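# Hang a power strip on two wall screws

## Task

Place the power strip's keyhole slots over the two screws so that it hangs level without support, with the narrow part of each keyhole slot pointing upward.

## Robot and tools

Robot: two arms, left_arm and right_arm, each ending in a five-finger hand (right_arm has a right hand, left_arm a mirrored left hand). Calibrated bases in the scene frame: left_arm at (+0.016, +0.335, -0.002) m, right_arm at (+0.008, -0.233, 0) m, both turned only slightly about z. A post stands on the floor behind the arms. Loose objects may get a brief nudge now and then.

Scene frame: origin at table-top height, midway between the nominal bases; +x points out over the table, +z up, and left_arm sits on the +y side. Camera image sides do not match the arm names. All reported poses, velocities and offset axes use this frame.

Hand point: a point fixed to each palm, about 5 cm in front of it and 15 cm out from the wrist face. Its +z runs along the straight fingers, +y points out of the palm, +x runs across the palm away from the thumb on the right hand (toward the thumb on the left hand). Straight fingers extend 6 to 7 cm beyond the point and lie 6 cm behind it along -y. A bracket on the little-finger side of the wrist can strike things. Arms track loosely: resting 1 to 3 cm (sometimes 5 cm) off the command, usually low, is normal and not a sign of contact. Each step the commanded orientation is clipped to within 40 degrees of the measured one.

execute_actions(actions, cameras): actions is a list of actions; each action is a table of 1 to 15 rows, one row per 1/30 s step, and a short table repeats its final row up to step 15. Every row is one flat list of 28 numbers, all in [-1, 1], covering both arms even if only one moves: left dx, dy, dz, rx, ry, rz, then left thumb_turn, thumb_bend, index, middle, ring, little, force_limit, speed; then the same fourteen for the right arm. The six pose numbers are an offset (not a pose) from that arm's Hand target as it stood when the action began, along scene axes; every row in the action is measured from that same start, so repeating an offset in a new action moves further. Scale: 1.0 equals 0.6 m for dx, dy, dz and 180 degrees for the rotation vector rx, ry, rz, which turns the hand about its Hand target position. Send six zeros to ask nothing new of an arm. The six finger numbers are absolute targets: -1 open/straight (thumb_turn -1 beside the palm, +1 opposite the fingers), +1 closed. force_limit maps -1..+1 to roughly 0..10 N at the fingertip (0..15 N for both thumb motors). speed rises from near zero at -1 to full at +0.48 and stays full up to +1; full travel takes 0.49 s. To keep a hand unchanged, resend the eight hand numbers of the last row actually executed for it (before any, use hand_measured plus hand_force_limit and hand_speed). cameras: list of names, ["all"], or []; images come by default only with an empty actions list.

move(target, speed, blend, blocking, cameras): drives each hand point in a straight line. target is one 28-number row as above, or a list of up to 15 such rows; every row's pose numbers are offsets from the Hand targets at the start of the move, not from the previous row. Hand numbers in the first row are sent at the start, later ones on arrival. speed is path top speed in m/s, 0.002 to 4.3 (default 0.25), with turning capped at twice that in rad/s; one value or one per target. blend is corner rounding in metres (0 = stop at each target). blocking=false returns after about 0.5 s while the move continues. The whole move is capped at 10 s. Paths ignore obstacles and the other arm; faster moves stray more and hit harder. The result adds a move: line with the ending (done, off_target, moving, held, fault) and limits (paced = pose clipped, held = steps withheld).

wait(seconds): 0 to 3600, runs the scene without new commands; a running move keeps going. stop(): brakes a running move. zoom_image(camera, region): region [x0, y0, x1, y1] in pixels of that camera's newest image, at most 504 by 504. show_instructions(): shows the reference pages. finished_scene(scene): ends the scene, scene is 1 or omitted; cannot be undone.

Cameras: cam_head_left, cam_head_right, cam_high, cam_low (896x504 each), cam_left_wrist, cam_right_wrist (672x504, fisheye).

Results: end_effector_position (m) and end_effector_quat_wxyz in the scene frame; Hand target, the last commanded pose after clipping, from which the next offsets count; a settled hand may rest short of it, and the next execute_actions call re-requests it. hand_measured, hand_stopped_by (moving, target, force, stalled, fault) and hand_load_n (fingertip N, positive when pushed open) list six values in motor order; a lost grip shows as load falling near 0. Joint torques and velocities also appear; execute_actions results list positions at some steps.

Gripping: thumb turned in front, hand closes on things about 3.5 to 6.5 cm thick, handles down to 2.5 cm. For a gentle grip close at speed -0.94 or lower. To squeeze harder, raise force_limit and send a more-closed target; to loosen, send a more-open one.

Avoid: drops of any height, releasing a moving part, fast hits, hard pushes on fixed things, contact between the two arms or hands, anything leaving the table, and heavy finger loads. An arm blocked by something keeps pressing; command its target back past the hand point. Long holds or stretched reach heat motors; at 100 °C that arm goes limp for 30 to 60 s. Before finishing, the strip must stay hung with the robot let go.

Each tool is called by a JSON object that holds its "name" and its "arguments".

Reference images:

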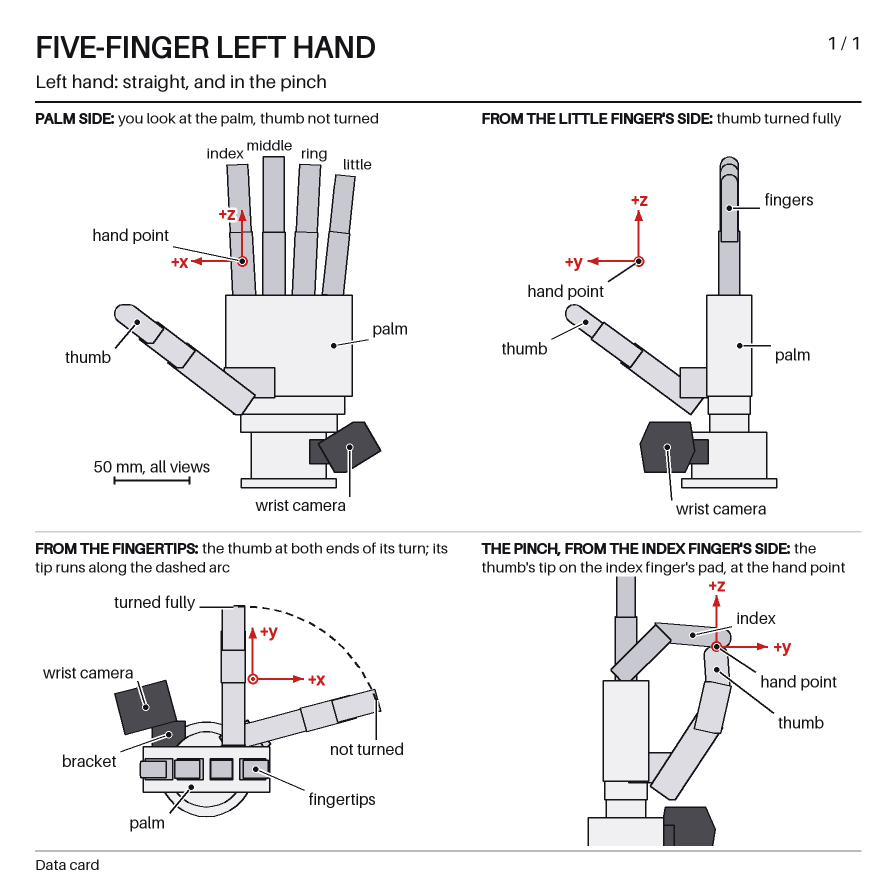

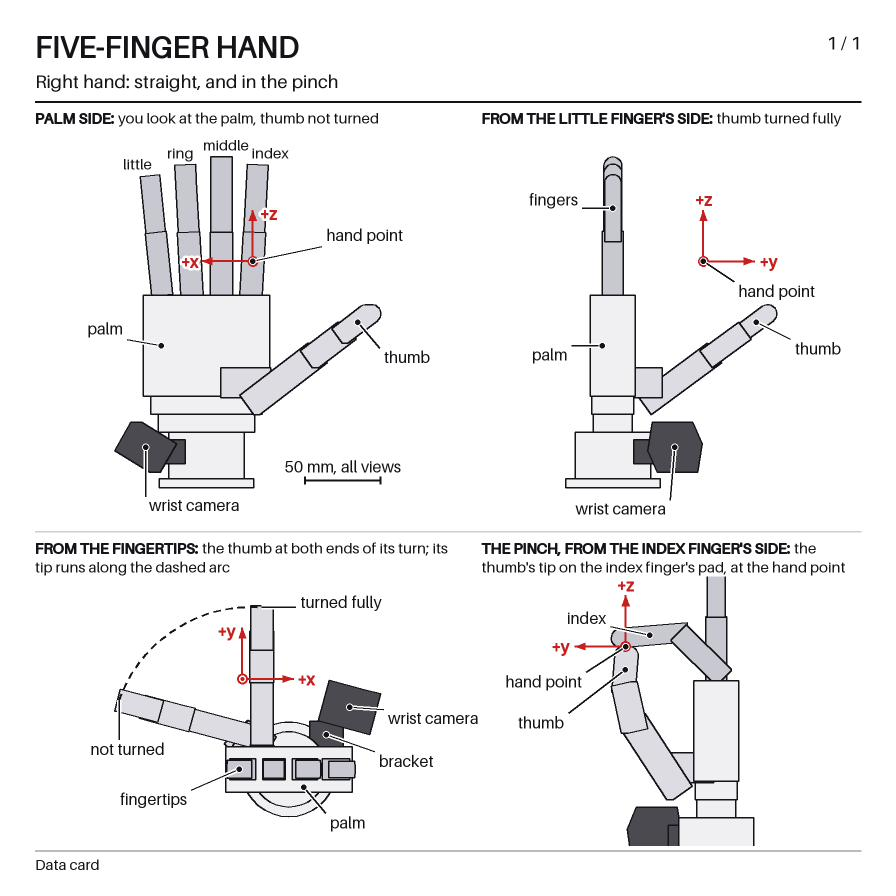

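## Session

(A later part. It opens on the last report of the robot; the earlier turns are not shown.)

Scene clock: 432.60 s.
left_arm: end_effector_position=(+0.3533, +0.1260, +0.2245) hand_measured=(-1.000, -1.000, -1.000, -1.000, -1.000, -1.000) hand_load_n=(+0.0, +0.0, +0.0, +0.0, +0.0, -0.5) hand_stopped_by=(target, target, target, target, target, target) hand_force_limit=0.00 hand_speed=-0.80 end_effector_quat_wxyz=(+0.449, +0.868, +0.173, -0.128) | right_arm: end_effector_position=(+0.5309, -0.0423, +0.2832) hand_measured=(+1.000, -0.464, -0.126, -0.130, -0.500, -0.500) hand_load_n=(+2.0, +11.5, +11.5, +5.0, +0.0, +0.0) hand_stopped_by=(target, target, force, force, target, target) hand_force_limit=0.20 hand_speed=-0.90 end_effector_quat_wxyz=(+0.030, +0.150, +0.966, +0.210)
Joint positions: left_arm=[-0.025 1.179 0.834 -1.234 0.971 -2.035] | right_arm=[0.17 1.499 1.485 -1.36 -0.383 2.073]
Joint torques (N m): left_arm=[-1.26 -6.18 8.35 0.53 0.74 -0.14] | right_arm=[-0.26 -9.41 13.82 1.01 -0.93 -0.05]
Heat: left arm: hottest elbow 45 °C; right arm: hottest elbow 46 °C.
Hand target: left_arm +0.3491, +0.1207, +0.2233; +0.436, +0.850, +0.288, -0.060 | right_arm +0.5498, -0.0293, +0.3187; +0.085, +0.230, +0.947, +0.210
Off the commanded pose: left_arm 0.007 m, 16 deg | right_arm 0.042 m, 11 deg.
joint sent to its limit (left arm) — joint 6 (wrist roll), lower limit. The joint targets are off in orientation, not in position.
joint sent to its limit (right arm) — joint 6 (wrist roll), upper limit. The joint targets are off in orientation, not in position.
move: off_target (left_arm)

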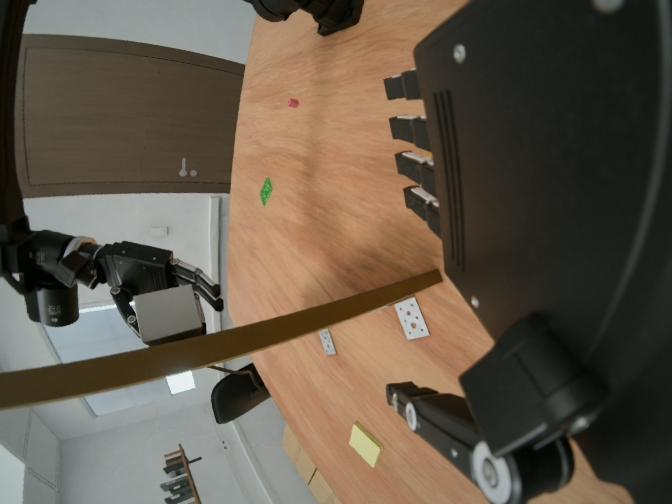

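{"name": "move", "arguments": {"target": [-0.035,-0.043,0,0,0,0,-1,-1,-1,-1,-1,-1,0,-0.8,0,0,0,0,0,0,1,-0.46,0.05,0.1,-0.5,-0.5,0.2,-0.9], "speed": 0.1, "cameras": ["cam_left_wrist"]}}

{"name": "zoom_image", "arguments": {"camera": "cam_left_wrist", "region": [80, 240, 240, 400]}}

Scene clock: 434.83 s.
left_arm: end_effector_position=(+0.3330, +0.1001, +0.2244) hand_measured=(-1.000, -1.000, -1.000, -1.000, -1.000, -1.000) hand_load_n=(+0.0, +0.0, +0.0, +0.0, +0.0, +0.0) hand_stopped_by=(target, target, target, target, target, target) hand_force_limit=0.00 hand_speed=-0.80 end_effector_quat_wxyz=(+0.449, +0.870, +0.140, -0.150) | right_arm: end_effector_position=(+0.5309, -0.0423, +0.2832) hand_measured=(+1.000, -0.464, -0.126, -0.130, -0.500, -0.500) hand_load_n=(+2.0, +11.5, +11.5, +5.0, +0.0, +0.0) hand_stopped_by=(target, target, force, force, target, target) hand_force_limit=0.20 hand_speed=-0.90 end_effector_quat_wxyz=(+0.030, +0.150, +0.966, +0.210)
Joint positions: left_arm=[-0.102 1.175 0.824 -1.233 0.986 -2.035] | right_arm=[0.17 1.499 1.485 -1.36 -0.383 2.073]
Joint torques (N m): left_arm=[-1.26 -6.53 8.24 0.51 0.73 -0.14] | right_arm=[-0.15 -9.35 13.83 1.01 -0.94 -0.04]
Heat: left arm: hottest elbow 45 °C; right arm: hottest elbow 46 °C.
Hand target: left_arm +0.3280, +0.0949, +0.2231; +0.436, +0.850, +0.288, -0.060 | right_arm +0.5498, -0.0293, +0.3187; +0.085, +0.230, +0.947, +0.210
Off the commanded pose: left_arm 0.007 m, 20 deg | right_arm 0.042 m, 11 deg.
joint sent to its limit (left arm) — joint 6 (wrist roll), lower limit. The joint targets are off in orientation, not in position.
joint sent to its limit (right arm) — joint 6 (wrist roll), upper limit. The joint targets are off in orientation, not in position.
move: off_target (left_arm)

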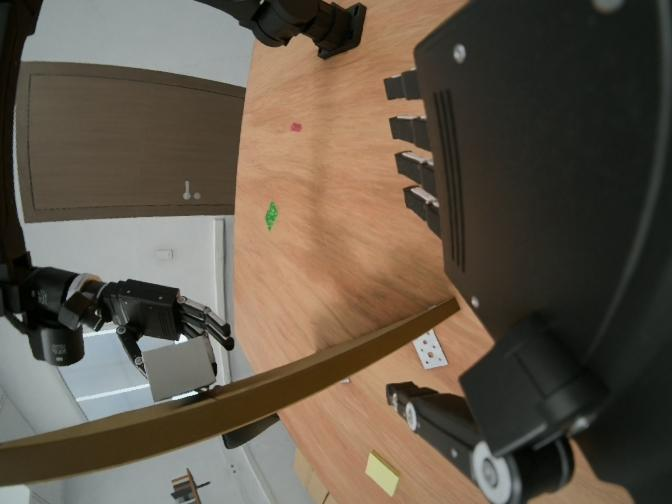

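Scaled by 3.150 from the camera's image (finer frame: 960x720).

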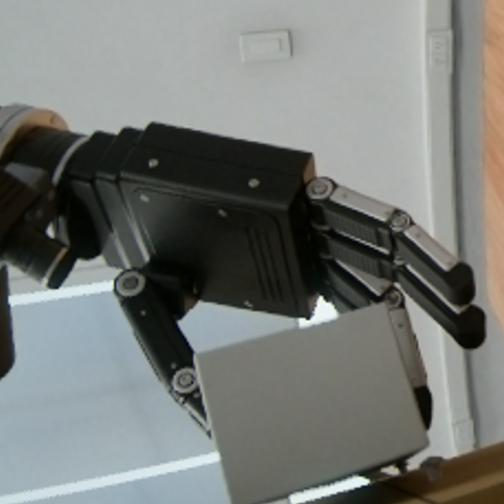

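{"name": "zoom_image", "arguments": {"camera": "cam_left_wrist", "region": [140, 330, 240, 430]}}

Scaled by 5.040 from the camera's image (finer frame: 960x720).

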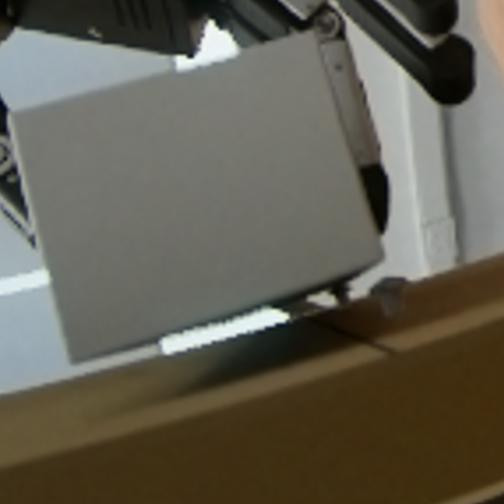

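{"name": "move", "arguments": {"target": [0,0,0.1,0,0,0,-1,-1,-1,-1,-1,-1,0,-0.8,0,0,0,0,0,0,1,-0.46,0.05,0.1,-0.5,-0.5,0.2,-0.9], "speed": 0.1, "cameras": ["cam_left_wrist"]}}

{"name": "zoom_image", "arguments": {"camera": "cam_left_wrist", "region": [140, 320, 260, 430]}}

Scene clock: 439.10 s.
left_arm: end_effector_position=(+0.3222, +0.1009, +0.2637) hand_measured=(-1.000, -1.000, -1.000, -1.000, -1.000, -1.000) hand_load_n=(+0.0, +0.0, +0.0, +0.0, +0.0, -0.5) hand_stopped_by=(target, target, target, target, target, target) hand_force_limit=0.00 hand_speed=-0.80 end_effector_quat_wxyz=(+0.450, +0.866, +0.147, -0.163) | right_arm: end_effector_position=(+0.5309, -0.0423, +0.2832) hand_measured=(+1.000, -0.464, -0.126, -0.130, -0.500, -0.500) hand_load_n=(+2.0, +11.5, +11.5, +5.0, +0.0, +0.0) hand_stopped_by=(target, target, force, force, target, target) hand_force_limit=0.20 hand_speed=-0.90 end_effector_quat_wxyz=(+0.030, +0.150, +0.966, +0.210)
Joint positions: left_arm=[-0.102 1.122 0.89 -1.382 0.997 -2.036] | right_arm=[0.17 1.499 1.485 -1.36 -0.383 2.073]
Joint torques (N m): left_arm=[-1.08 -5.89 13.19 -0.16 0.68 -0.15] | right_arm=[-0.15 -9.29 13.85 1.05 -0.93 -0.05]
Heat: left arm: hottest elbow 45 °C; right arm: hottest elbow 46 °C.
Hand target: left_arm +0.3281, +0.0949, +0.2832; +0.436, +0.850, +0.288, -0.060 | right_arm +0.5498, -0.0293, +0.3187; +0.085, +0.230, +0.947, +0.210
Off the commanded pose: left_arm 0.021 m, 20 deg | right_arm 0.042 m, 11 deg.
joint sent to its limit (left arm) — joint 6 (wrist roll), lower limit. The joint targets are off in orientation, not in position.
joint sent to its limit (right arm) — joint 6 (wrist roll), upper limit. The joint targets are off in orientation, not in position.
move: off_target (left_arm)

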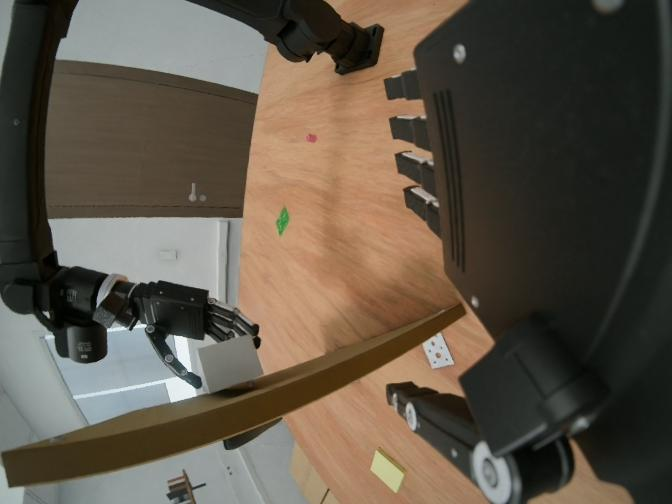

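Scaled by 4.200 from the camera's image (finer frame: 960x720).

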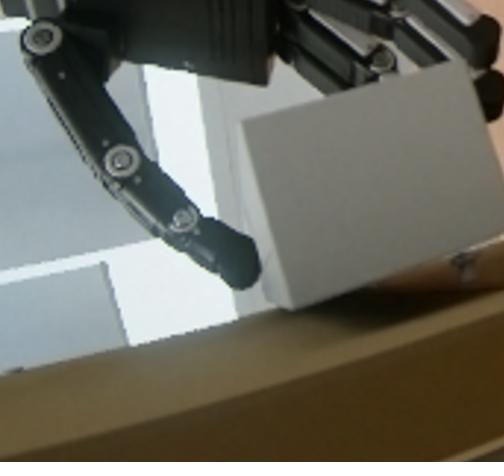

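{"name": "move", "arguments": {"target": [-0.013,0.011,-0.165,0,0,0,-1,-1,-1,-1,-1,-1,0,-0.8,0,0,0,0,0,0,1,-0.46,0.05,0.1,-0.5,-0.5,0.2,-0.9], "speed": 0.1, "cameras": ["cam_left_wrist"]}}

{"name": "zoom_image", "arguments": {"camera": "cam_left_wrist", "region": [100, 320, 260, 430]}}

Scene clock: 447.73 s.
left_arm: end_effector_position=(+0.3202, +0.1020, +0.1902) hand_measured=(-1.000, -1.000, -1.000, -1.000, -1.000, -1.000) hand_load_n=(+0.0, +0.0, +0.0, +0.0, -0.5, +0.0) hand_stopped_by=(target, target, target, target, target, target) hand_force_limit=0.00 hand_speed=-0.80 end_effector_quat_wxyz=(+0.451, +0.870, +0.137, -0.144) | right_arm: end_effector_position=(+0.5309, -0.0423, +0.2832) hand_measured=(+1.000, -0.464, -0.126, -0.130, -0.500, -0.500) hand_load_n=(+2.0, +11.5, +11.5, +5.0, +0.0, +0.0) hand_stopped_by=(target, target, force, force, target, target) hand_force_limit=0.20 hand_speed=-0.90 end_effector_quat_wxyz=(+0.030, +0.150, +0.966, +0.210)
Joint positions: left_arm=[-0.102 1.175 0.724 -1.12 0.987 -2.036] | right_arm=[0.17 1.499 1.485 -1.36 -0.383 2.073]
Joint torques (N m): left_arm=[-0.32 -5.19 8.03 0.49 0.6 -0.12] | right_arm=[-0.38 -9.29 13.86 1.03 -0.93 -0.05]
Heat: left arm: hottest elbow 45 °C; right arm: hottest elbow 47 °C.
Hand target: left_arm +0.3202, +0.1015, +0.1841; +0.436, +0.850, +0.288, -0.060 | right_arm +0.5498, -0.0293, +0.3187; +0.085, +0.230, +0.947, +0.210
Off the commanded pose: left_arm 0.006 m, 20 deg | right_arm 0.042 m, 11 deg.
joint sent to its limit (left arm) — joint 6 (wrist roll), lower limit. The joint targets are off in orientation, not in position.
joint sent to its limit (right arm) — joint 6 (wrist roll), upper limit. The joint targets are off in orientation, not in position.
move: off_target (left_arm)

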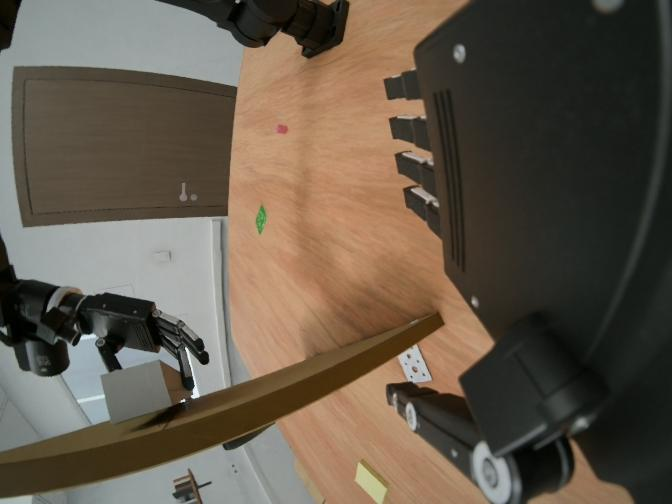

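Scaled by 3.150 from the camera's image (finer frame: 960x720).

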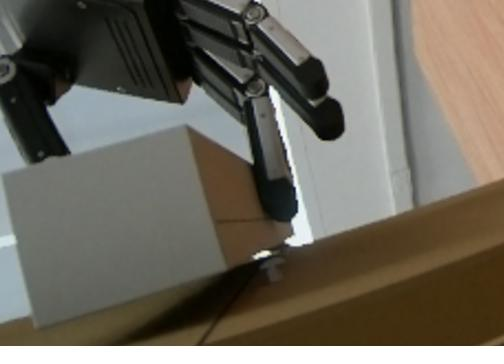

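{"name": "move", "arguments": {"target": [[0,0,0,0,0,0,-1,-1,-1,-1,-1,-1,0,-0.8,-0.045,-0.055,0,0,0,0,1,-0.46,0.05,0.1,-0.5,-0.5,0.2,-0.9],[0,0,0,0,0,0,-1,-1,-1,-1,-1,-1,0,-0.8,-0.045,-0.055,-0.1,0,0,0,1,-0.46,0.05,0.1,-0.5,-0.5,0.2,-0.9],[0,0,0,0,0,0,-1,-1,-1,-1,-1,-1,0,-0.8,-0.045,-0.055,-0.0475,0,0,0,1,-0.46,0.05,0.1,-0.5,-0.5,0.2,-0.9],[0,0,0,0,0,0,-1,-1,-1,-1,-1,-1,0,-0.8,-0.004,-0.005,-0.0475,0,0,0,1,-0.46,0.05,0.1,-0.5,-0.5,0.2,-0.9]], "speed": [0.06,0.06,0.06,0.04], "cameras": ["cam_head_left","cam_left_wrist"]}}

{"name": "zoom_image", "arguments": {"camera": "cam_left_wrist", "region": [100, 320, 260, 430]}}

Scene clock: 467.33 s.
left_arm: end_effector_position=(+0.3202, +0.1020, +0.1902) hand_measured=(-1.000, -1.000, -1.000, -1.000, -1.000, -1.000) hand_load_n=(+0.0, +0.0, +0.0, +0.0, +0.0, +0.0) hand_stopped_by=(target, target, target, target, target, target) hand_force_limit=0.00 hand_speed=-0.80 end_effector_quat_wxyz=(+0.451, +0.870, +0.137, -0.144) | right_arm: end_effector_position=(+0.5278, -0.0445, +0.2562) hand_measured=(+1.000, -0.464, -0.126, -0.130, -0.500, -0.500) hand_load_n=(+0.5, +11.0, +11.0, +5.5, +0.0, +0.0) hand_stopped_by=(target, target, force, force, target, target) hand_force_limit=0.20 hand_speed=-0.90 end_effector_quat_wxyz=(+0.033, +0.151, +0.965, +0.211)
Joint positions: left_arm=[-0.102 1.175 0.724 -1.12 0.987 -2.036] | right_arm=[0.167 1.49 1.402 -1.281 -0.383 2.073]
Joint torques (N m): left_arm=[-0.62 -4.84 7.99 0.51 0.62 -0.15] | right_arm=[-0.38 -9.23 13.65 0.87 -0.89 -0.05]
Heat: left arm: hottest elbow 45 °C; right arm: hottest elbow 48 °C.
Hand target: left_arm +0.3202, +0.1015, +0.1841; +0.436, +0.850, +0.289, -0.060 | right_arm +0.5474, -0.0324, +0.2902; +0.085, +0.230, +0.947, +0.210
Off the commanded pose: left_arm 0.006 m, 20 deg | right_arm 0.041 m, 11 deg.
joint sent to its limit (left arm) — joint 6 (wrist roll), lower limit. The joint targets are off in orientation, not in position.
joint sent to its limit (right arm) — joint 6 (wrist roll), upper limit. The joint targets are off in orientation, not in position.
move: off_target (right_arm)

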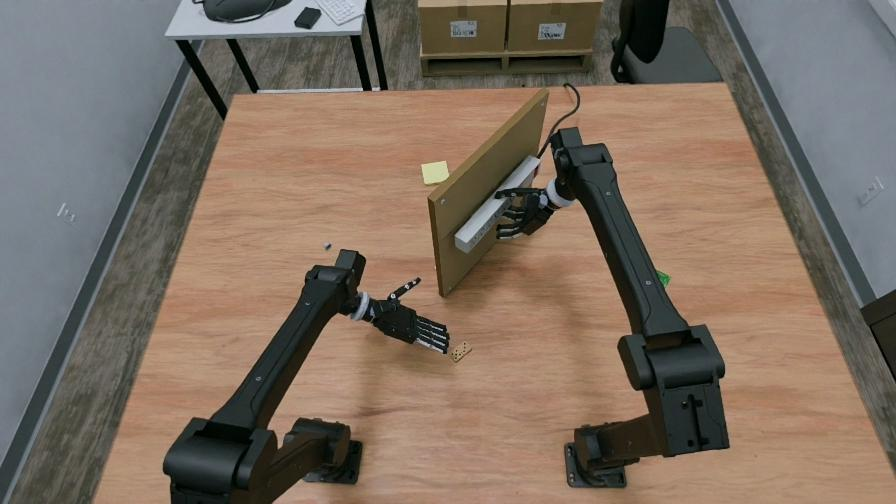

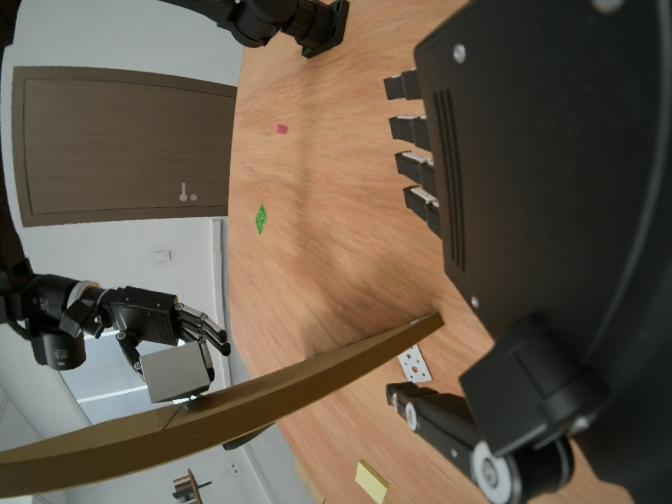

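Scaled by 3.150 from the camera's image (finer frame: 960x720).

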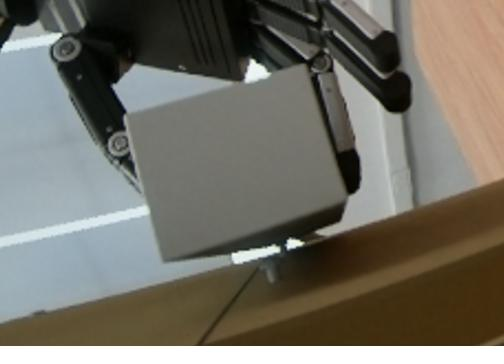

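{"name": "zoom_image", "arguments": {"camera": "cam_head_left", "region": [430, 190, 490, 250]}}

{"name": "zoom_image", "arguments": {"camera": "cam_head_left", "region": [500, 120, 560, 180]}}

Scaled by 8.400 from the camera's image (finer frame: 1280x720).

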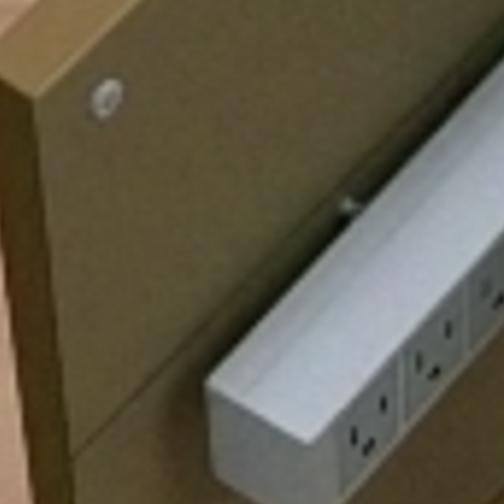

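Scaled by 8.400 from the camera's image (finer frame: 1280x720).

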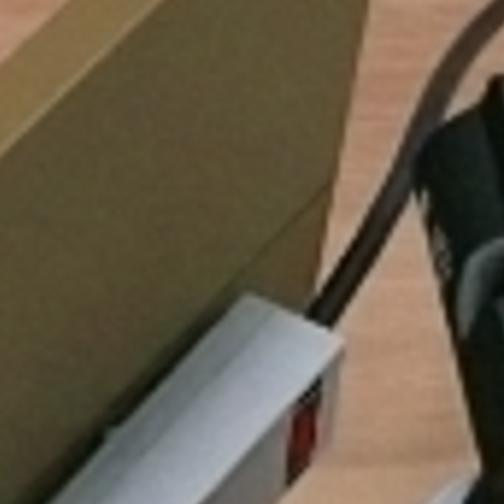

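{"name": "wait", "arguments": {"seconds": 0.1, "cameras": ["cam_head_right","cam_head_left"]}}

{"name": "zoom_image", "arguments": {"camera": "cam_head_right", "region": [430, 190, 490, 250]}}

{"name": "zoom_image", "arguments": {"camera": "cam_head_right", "region": [500, 120, 560, 180]}}

Scene clock: 477.53 s.
left_arm: end_effector_position=(+0.3202, +0.1020, +0.1902) hand_measured=(-1.000, -1.000, -1.000, -1.000, -1.000, -1.000) hand_load_n=(+0.0, +0.0, +0.0, +0.0, +0.0, +0.0) hand_stopped_by=(target, target, target, target, target, target) hand_force_limit=0.00 hand_speed=-0.80 end_effector_quat_wxyz=(+0.451, +0.870, +0.137, -0.144) | right_arm: end_effector_position=(+0.5277, -0.0445, +0.2562) hand_measured=(+1.000, -0.464, -0.126, -0.130, -0.500, -0.500) hand_load_n=(+0.5, +11.0, +11.0, +6.0, +0.0, +0.0) hand_stopped_by=(target, target, force, force, target, target) hand_force_limit=0.20 hand_speed=-0.90 end_effector_quat_wxyz=(+0.033, +0.151, +0.965, +0.211)
Joint positions: left_arm=[-0.102 1.175 0.724 -1.12 0.987 -2.036] | right_arm=[0.167 1.49 1.402 -1.282 -0.383 2.073]
Joint torques (N m): left_arm=[-0.15 -4.89 8.09 0.53 0.57 -0.15] | right_arm=[-0.44 -9.23 13.67 0.9 -0.89 -0.05]
Heat: left arm: hottest elbow 45 °C; right arm: hottest elbow 50 °C.
Hand target: left_arm +0.3202, +0.1015, +0.1841; +0.436, +0.850, +0.289, -0.060 | right_arm +0.5474, -0.0324, +0.2901; +0.085, +0.230, +0.947, +0.210
Off the commanded pose: left_arm 0.006 m, 20 deg | right_arm 0.041 m, 11 deg.
wait: 0.10 s; at rest from the start
Images, in order (width x height): cam_head_left 896x504, cam_head_right 896x504.

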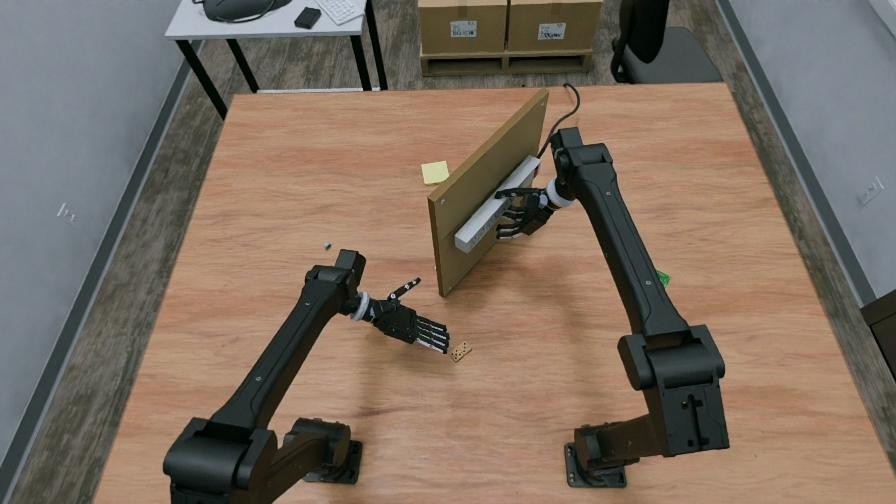

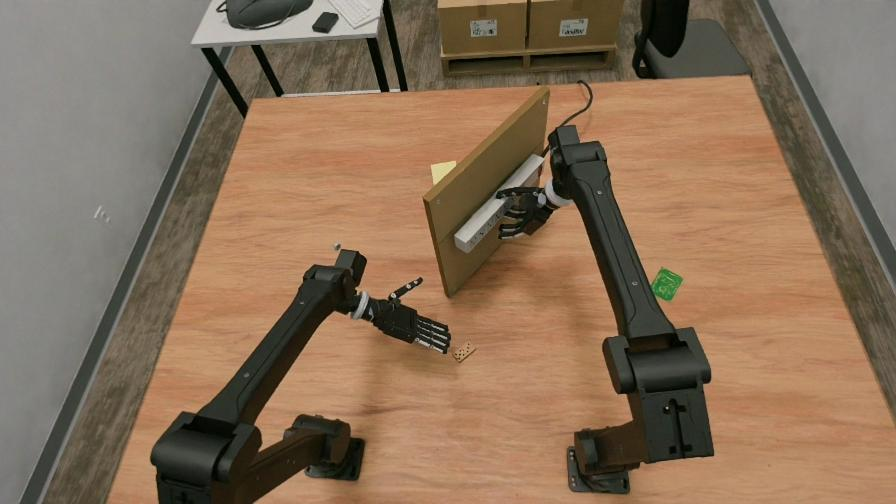

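Scaled by 8.400 from the camera's image (finer frame: 1280x720).

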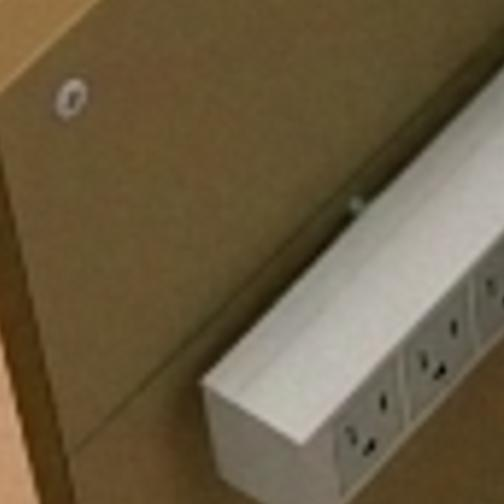

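Scaled by 8.400 from the camera's image (finer frame: 1280x720).

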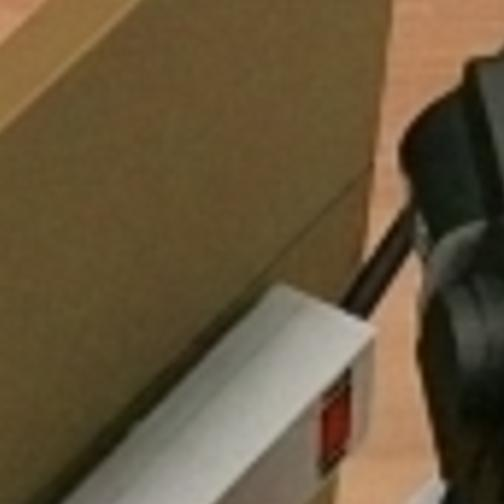

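{"name": "wait", "arguments": {"seconds": 0.1, "cameras": ["cam_right_wrist"]}}

{"name": "zoom_image", "arguments": {"camera": "cam_right_wrist", "region": [380, 0, 620, 280]}}

Scene clock: 483.67 s.
left_arm: end_effector_position=(+0.3202, +0.1020, +0.1902) hand_measured=(-1.000, -1.000, -1.000, -1.000, -1.000, -1.000) hand_load_n=(+0.0, +0.0, +0.0, +0.0, +0.0, +0.0) hand_stopped_by=(target, target, target, target, target, target) hand_force_limit=0.00 hand_speed=-0.80 end_effector_quat_wxyz=(+0.451, +0.870, +0.137, -0.144) | right_arm: end_effector_position=(+0.5277, -0.0445, +0.2562) hand_measured=(+1.000, -0.464, -0.126, -0.130, -0.500, -0.500) hand_load_n=(+0.5, +11.0, +11.0, +5.5, +0.0, +0.0) hand_stopped_by=(target, target, force, force, target, target) hand_force_limit=0.20 hand_speed=-0.90 end_effector_quat_wxyz=(+0.033, +0.151, +0.965, +0.211)
Joint positions: left_arm=[-0.102 1.175 0.724 -1.12 0.987 -2.036] | right_arm=[0.167 1.49 1.402 -1.282 -0.383 2.073]
Joint torques (N m): left_arm=[-0.56 -5.01 8.1 0.53 0.61 -0.13] | right_arm=[-0.32 -9.29 13.67 0.9 -0.9 -0.05]
Heat: left arm: hottest elbow 45 °C; right arm: hottest elbow 51 °C.
Hand target: left_arm +0.3202, +0.1015, +0.1841; +0.436, +0.850, +0.289, -0.060 | right_arm +0.5474, -0.0324, +0.2901; +0.085, +0.230, +0.947, +0.210
Off the commanded pose: left_arm 0.006 m, 20 deg | right_arm 0.041 m, 11 deg.
wait: 0.10 s; at rest from the start

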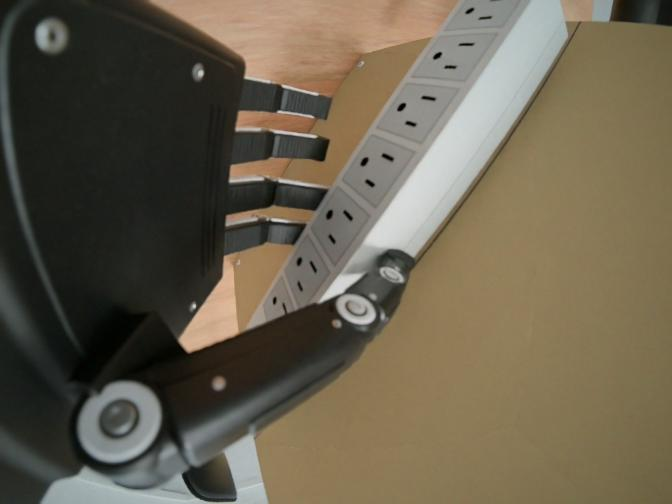

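Scaled by 1.800 from the camera's image (finer frame: 960x720).

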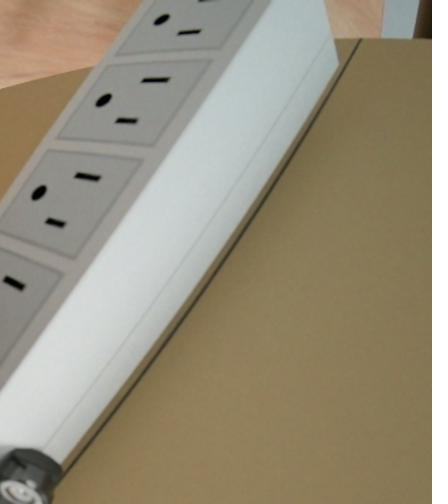

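{"name": "move", "arguments": {"target": [[0,0,0,0,0,0,-1,-1,-1,-1,-1,-1,0,-0.8,-0.045,-0.055,0,0,0,0,1,-0.46,0.05,0.1,-0.5,-0.5,0.2,-0.9],[0,0,0,0,0,0,-1,-1,-1,-1,-1,-1,0,-0.8,-0.045,-0.055,-0.1,0,0,0,1,-0.46,0.05,0.1,-0.5,-0.5,0.2,-0.9],[0,0,0,0,0,0,-1,-1,-1,-1,-1,-1,0,-0.8,-0.045,-0.055,-0.05,0,0,0,1,-0.46,0.05,0.1,-0.5,-0.5,0.2,-0.9],[0,0,0,0,0,0,-1,-1,-1,-1,-1,-1,0,-0.8,0.02,0,-0.05,0,0,0,1,-0.46,0.05,0.1,-0.5,-0.5,0.2,-0.9]], "speed": [0.06,0.06,0.06,0.04], "cameras": ["cam_head_left","cam_left_wrist"]}}

{"name": "zoom_image", "arguments": {"camera": "cam_left_wrist", "region": [100, 320, 260, 430]}}

{"name": "zoom_image", "arguments": {"camera": "cam_head_left", "region": [430, 190, 490, 250]}}

{"name": "zoom_image", "arguments": {"camera": "cam_head_left", "region": [500, 130, 560, 190]}}

Scene clock: 494.90 s.
left_arm: end_effector_position=(+0.3202, +0.1020, +0.1902) hand_measured=(-1.000, -1.000, -1.000, -1.000, -1.000, -1.000) hand_load_n=(+0.0, +0.0, -0.5, +0.0, +0.0, +0.0) hand_stopped_by=(target, target, target, target, target, target) hand_force_limit=0.00 hand_speed=-0.80 end_effector_quat_wxyz=(+0.451, +0.870, +0.137, -0.144) | right_arm: end_effector_position=(+0.5390, -0.0444, +0.2265) hand_measured=(+1.000, -0.464, -0.126, -0.130, -0.500, -0.500) hand_load_n=(+1.0, +11.0, +11.0, +5.5, +0.0, +0.5) hand_stopped_by=(target, target, force, force, target, target) hand_force_limit=0.20 hand_speed=-0.90 end_effector_quat_wxyz=(+0.034, +0.152, +0.965, +0.211)
Joint positions: left_arm=[-0.102 1.175 0.724 -1.12 0.987 -2.036] | right_arm=[0.164 1.527 1.365 -1.205 -0.382 2.073]
Joint torques (N m): left_arm=[-0.15 -4.72 8.05 0.54 0.6 -0.14] | right_arm=[-0.56 -9.82 13.44 0.76 -0.85 -0.05]
Heat: left arm: hottest elbow 44 °C; right arm: hottest elbow 52 °C.
Hand target: left_arm +0.3202, +0.1015, +0.1841; +0.436, +0.850, +0.289, -0.060 | right_arm +0.5594, -0.0324, +0.2602; +0.085, +0.230, +0.947, +0.210
Off the commanded pose: left_arm 0.006 m, 20 deg | right_arm 0.041 m, 11 deg.
joint sent to its limit (left arm) — joint 6 (wrist roll), lower limit. The joint targets are off in orientation, not in position.
joint sent to its limit (right arm) — joint 6 (wrist roll), upper limit. The joint targets are off in orientation, not in position.
move: off_target (right_arm)

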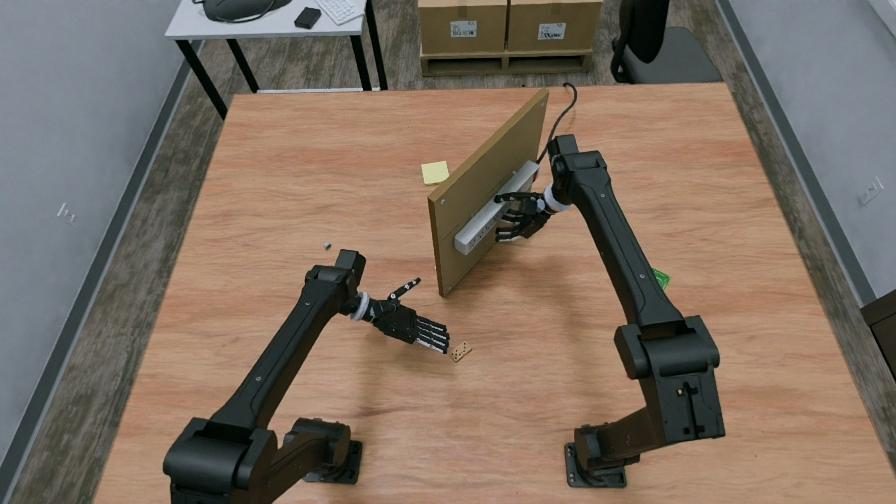

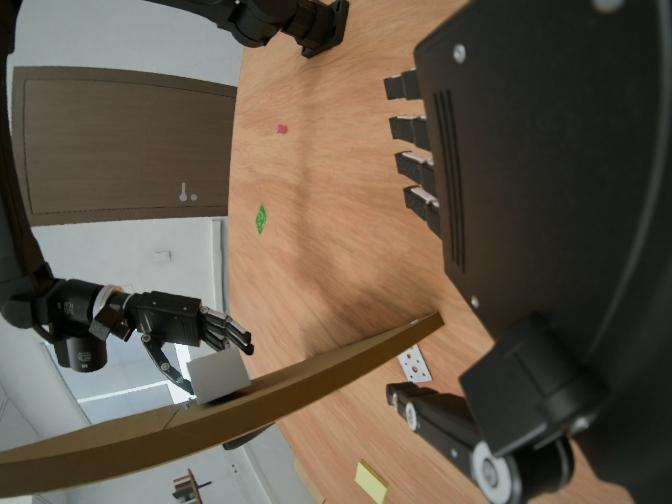

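Scaled by 3.150 from the camera's image (finer frame: 960x720).

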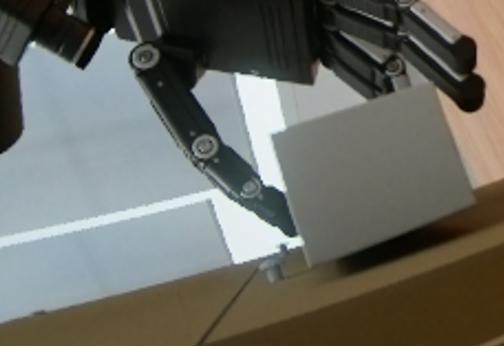

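Scaled by 8.400 from the camera's image (finer frame: 1280x720).

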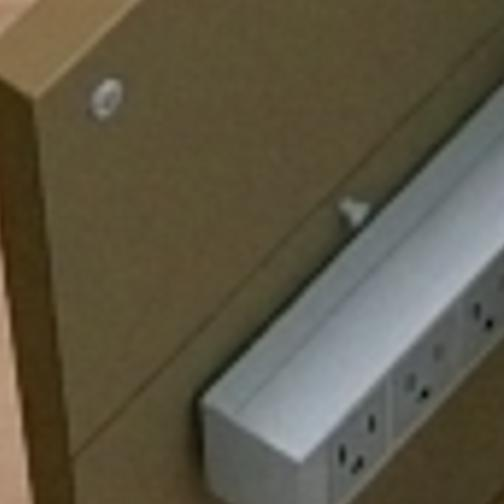

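Scaled by 8.400 from the camera's image (finer frame: 1280x720).

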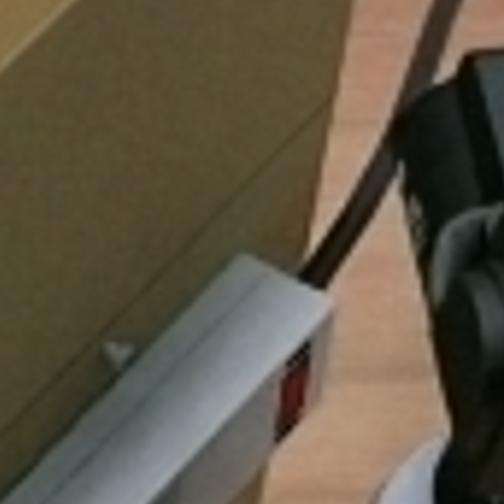

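{"name": "move", "arguments": {"target": [0,0,0,0,0,0,-1,-1,-1,-1,-1,-1,0,-0.8,0.0095,0.0145,0,0,0,0,1,-0.46,0.05,0.1,-0.5,-0.5,0.2,-0.9], "speed": 0.03, "cameras": ["cam_head_left","cam_left_wrist"]}}

{"name": "zoom_image", "arguments": {"camera": "cam_left_wrist", "region": [140, 350, 240, 430]}}

{"name": "zoom_image", "arguments": {"camera": "cam_head_left", "region": [430, 190, 490, 250]}}

{"name": "zoom_image", "arguments": {"camera": "cam_head_left", "region": [500, 130, 560, 190]}}

Scene clock: 502.83 s.
left_arm: end_effector_position=(+0.3202, +0.1020, +0.1902) hand_measured=(-1.000, -1.000, -1.000, -1.000, -1.000, -1.000) hand_load_n=(+0.0, -0.5, +0.0, +0.0, +0.0, +0.0) hand_stopped_by=(target, target, target, target, target, target) hand_force_limit=0.00 hand_speed=-0.80 end_effector_quat_wxyz=(+0.451, +0.870, +0.137, -0.144) | right_arm: end_effector_position=(+0.5412, -0.0423, +0.2267) hand_measured=(+1.000, -0.464, -0.126, -0.130, -0.500, -0.500) hand_load_n=(+0.0, +10.0, +11.5, +6.5, +0.0, +0.0) hand_stopped_by=(target, target, force, force, target, target) hand_force_limit=0.20 hand_speed=-0.90 end_effector_quat_wxyz=(+0.029, +0.151, +0.966, +0.209)
Joint positions: left_arm=[-0.102 1.175 0.724 -1.12 0.987 -2.036] | right_arm=[0.167 1.539 1.381 -1.219 -0.382 2.073]
Joint torques (N m): left_arm=[-0.56 -5.07 8.02 0.46 0.61 -0.15] | right_arm=[0.26 -9.58 13.93 1.21 -0.94 -0.06]
Heat: left arm: hottest elbow 44 °C; right arm: hottest elbow 53 °C.
Hand target: left_arm +0.3202, +0.1015, +0.1841; +0.436, +0.850, +0.289, -0.060 | right_arm +0.5652, -0.0237, +0.2603; +0.085, +0.230, +0.947, +0.210
Off the commanded pose: left_arm 0.006 m, 20 deg | right_arm 0.045 m, 11 deg.
joint sent to its limit (left arm) — joint 6 (wrist roll), lower limit. The joint targets are off in orientation, not in position.
joint sent to its limit (right arm) — joint 6 (wrist roll), upper limit. The joint targets are off in position and orientation.
move: off_target (right_arm)

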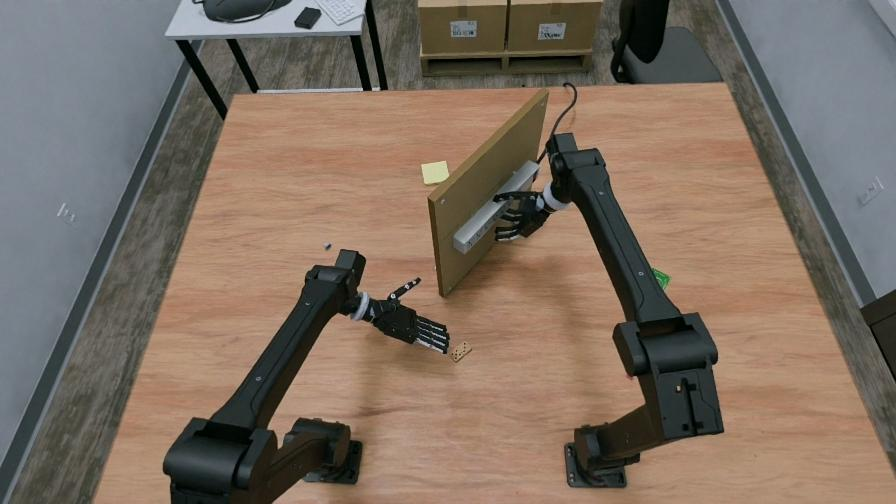

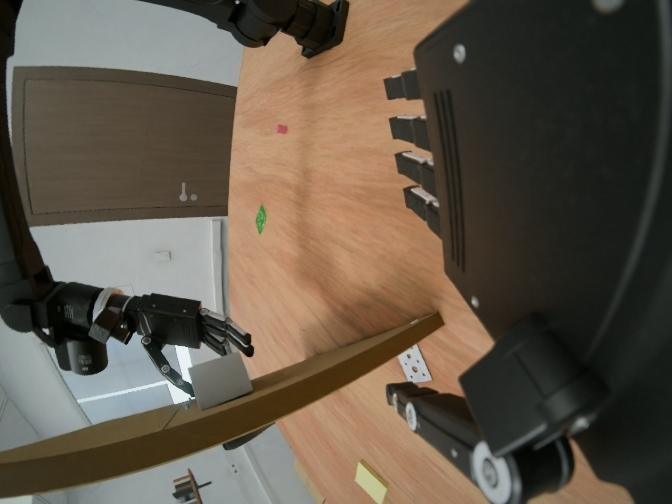

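Scaled by 5.040 from the camera's image (finer frame: 960x720).

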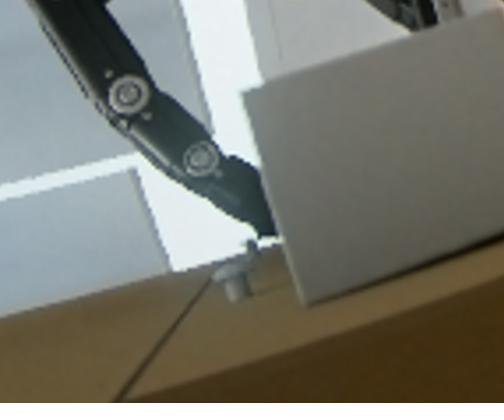

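Scaled by 8.400 from the camera's image (finer frame: 1280x720).

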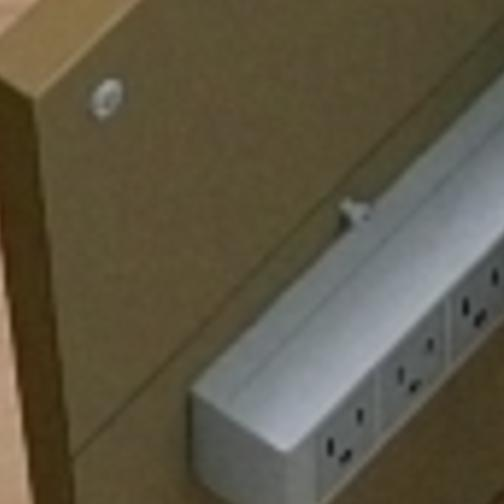

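Scaled by 8.400 from the camera's image (finer frame: 1280x720).

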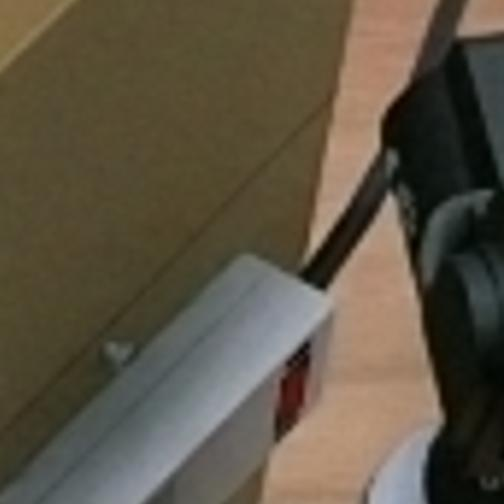

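{"name": "move", "arguments": {"target": [[0,0,0,0,0,0,-1,-1,-1,-1,-1,-1,0,-0.8,-0.065,-0.075,0,0,0,0,1,-0.46,0.05,0.1,-0.5,-0.5,0.2,-0.9],[0,0,0,0,0,0,-1,-1,-1,-1,-1,-1,0,-0.8,-0.065,-0.075,-0.0167,0,0,0,1,-0.46,0.05,0.1,-0.5,-0.5,0.2,-0.9],[0,0,0,0,0,0,-1,-1,-1,-1,-1,-1,0,-0.8,-0.065,-0.075,0.0587,0,0,0,1,-0.46,0.05,0.1,-0.5,-0.5,0.2,-0.9],[0,0,0,0,0,0,-1,-1,-1,-1,-1,-1,0,-0.8,-0.0182,-0.0278,0.0587,0,0,0,1,-0.46,0.05,0.1,-0.5,-0.5,0.2,-0.9]], "speed": [0.06,0.06,0.06,0.04], "cameras": ["cam_head_left","cam_left_wrist"]}}

{"name": "zoom_image", "arguments": {"camera": "cam_left_wrist", "region": [140, 340, 240, 430]}}

{"name": "zoom_image", "arguments": {"camera": "cam_head_left", "region": [430, 190, 490, 250]}}

{"name": "zoom_image", "arguments": {"camera": "cam_head_left", "region": [500, 120, 560, 180]}}

Scene clock: 516.23 s.
left_arm: end_effector_position=(+0.3202, +0.1020, +0.1902) hand_measured=(-1.000, -1.000, -1.000, -1.000, -1.000, -1.000) hand_load_n=(+0.0, +0.0, +0.0, +0.0, +0.0, +0.0) hand_stopped_by=(target, target, target, target, target, target) hand_force_limit=0.00 hand_speed=-0.80 end_effector_quat_wxyz=(+0.451, +0.870, +0.137, -0.144) | right_arm: end_effector_position=(+0.5349, -0.0543, +0.2586) hand_measured=(+1.000, -0.464, -0.126, -0.130, -0.500, -0.500) hand_load_n=(+2.0, +11.0, +12.5, +5.5, +0.0, +0.0) hand_stopped_by=(target, target, force, force, target, target) hand_force_limit=0.20 hand_speed=-0.90 end_effector_quat_wxyz=(+0.033, +0.160, +0.964, +0.208)
Joint positions: left_arm=[-0.102 1.175 0.724 -1.12 0.987 -2.036] | right_arm=[0.148 1.502 1.424 -1.297 -0.379 2.073]
Joint torques (N m): left_arm=[-0.56 -4.66 8.05 0.53 0.61 -0.16] | right_arm=[-0.21 -9.7 13.79 0.92 -1.01 -0.04]
Heat: left arm: hottest elbow 44 °C; right arm: hottest elbow 54 °C.
Hand target: left_arm +0.3202, +0.1015, +0.1841; +0.436, +0.850, +0.289, -0.060 | right_arm +0.5542, -0.0404, +0.2955; +0.085, +0.230, +0.947, +0.210
Off the commanded pose: left_arm 0.006 m, 20 deg | right_arm 0.044 m, 10 deg.
joint sent to its limit (left arm) — joint 6 (wrist roll), lower limit. The joint targets are off in orientation, not in position.
joint sent to its limit (right arm) — joint 6 (wrist roll), upper limit. The joint targets are off in orientation, not in position.
move: off_target (right_arm)

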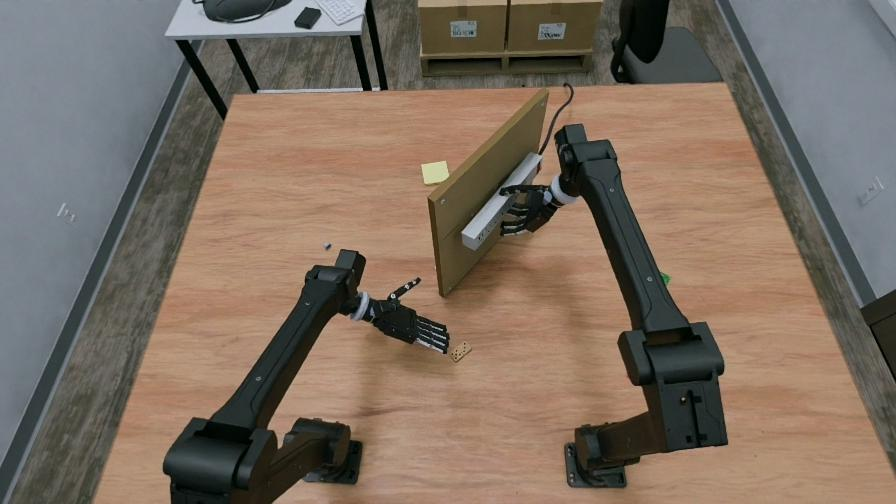

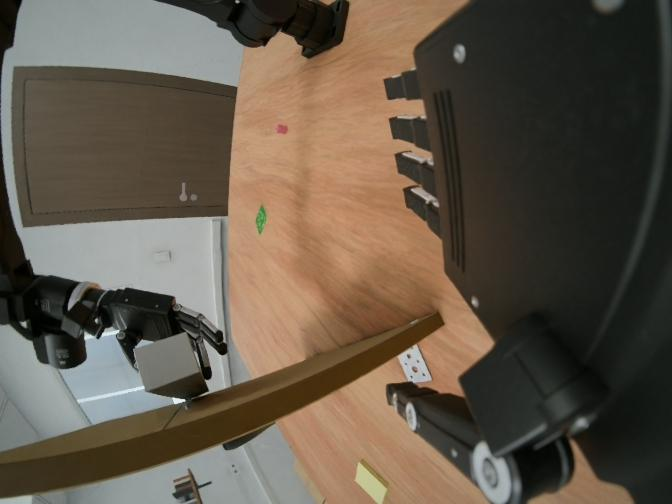

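Scaled by 5.040 from the camera's image (finer frame: 960x720).

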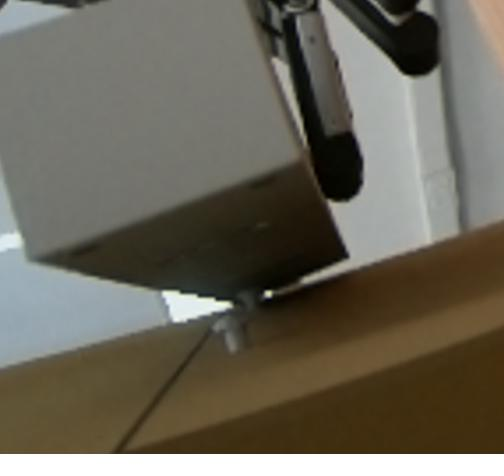

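Scaled by 8.400 from the camera's image (finer frame: 1280x720).

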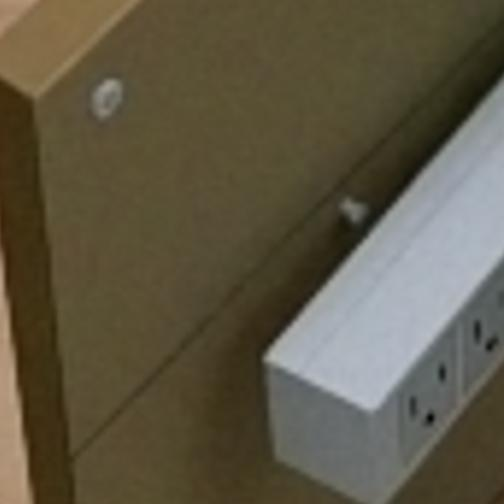

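Scaled by 8.400 from the camera's image (finer frame: 1280x720).

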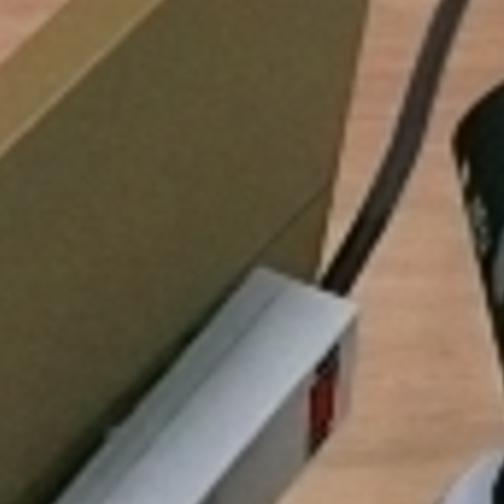

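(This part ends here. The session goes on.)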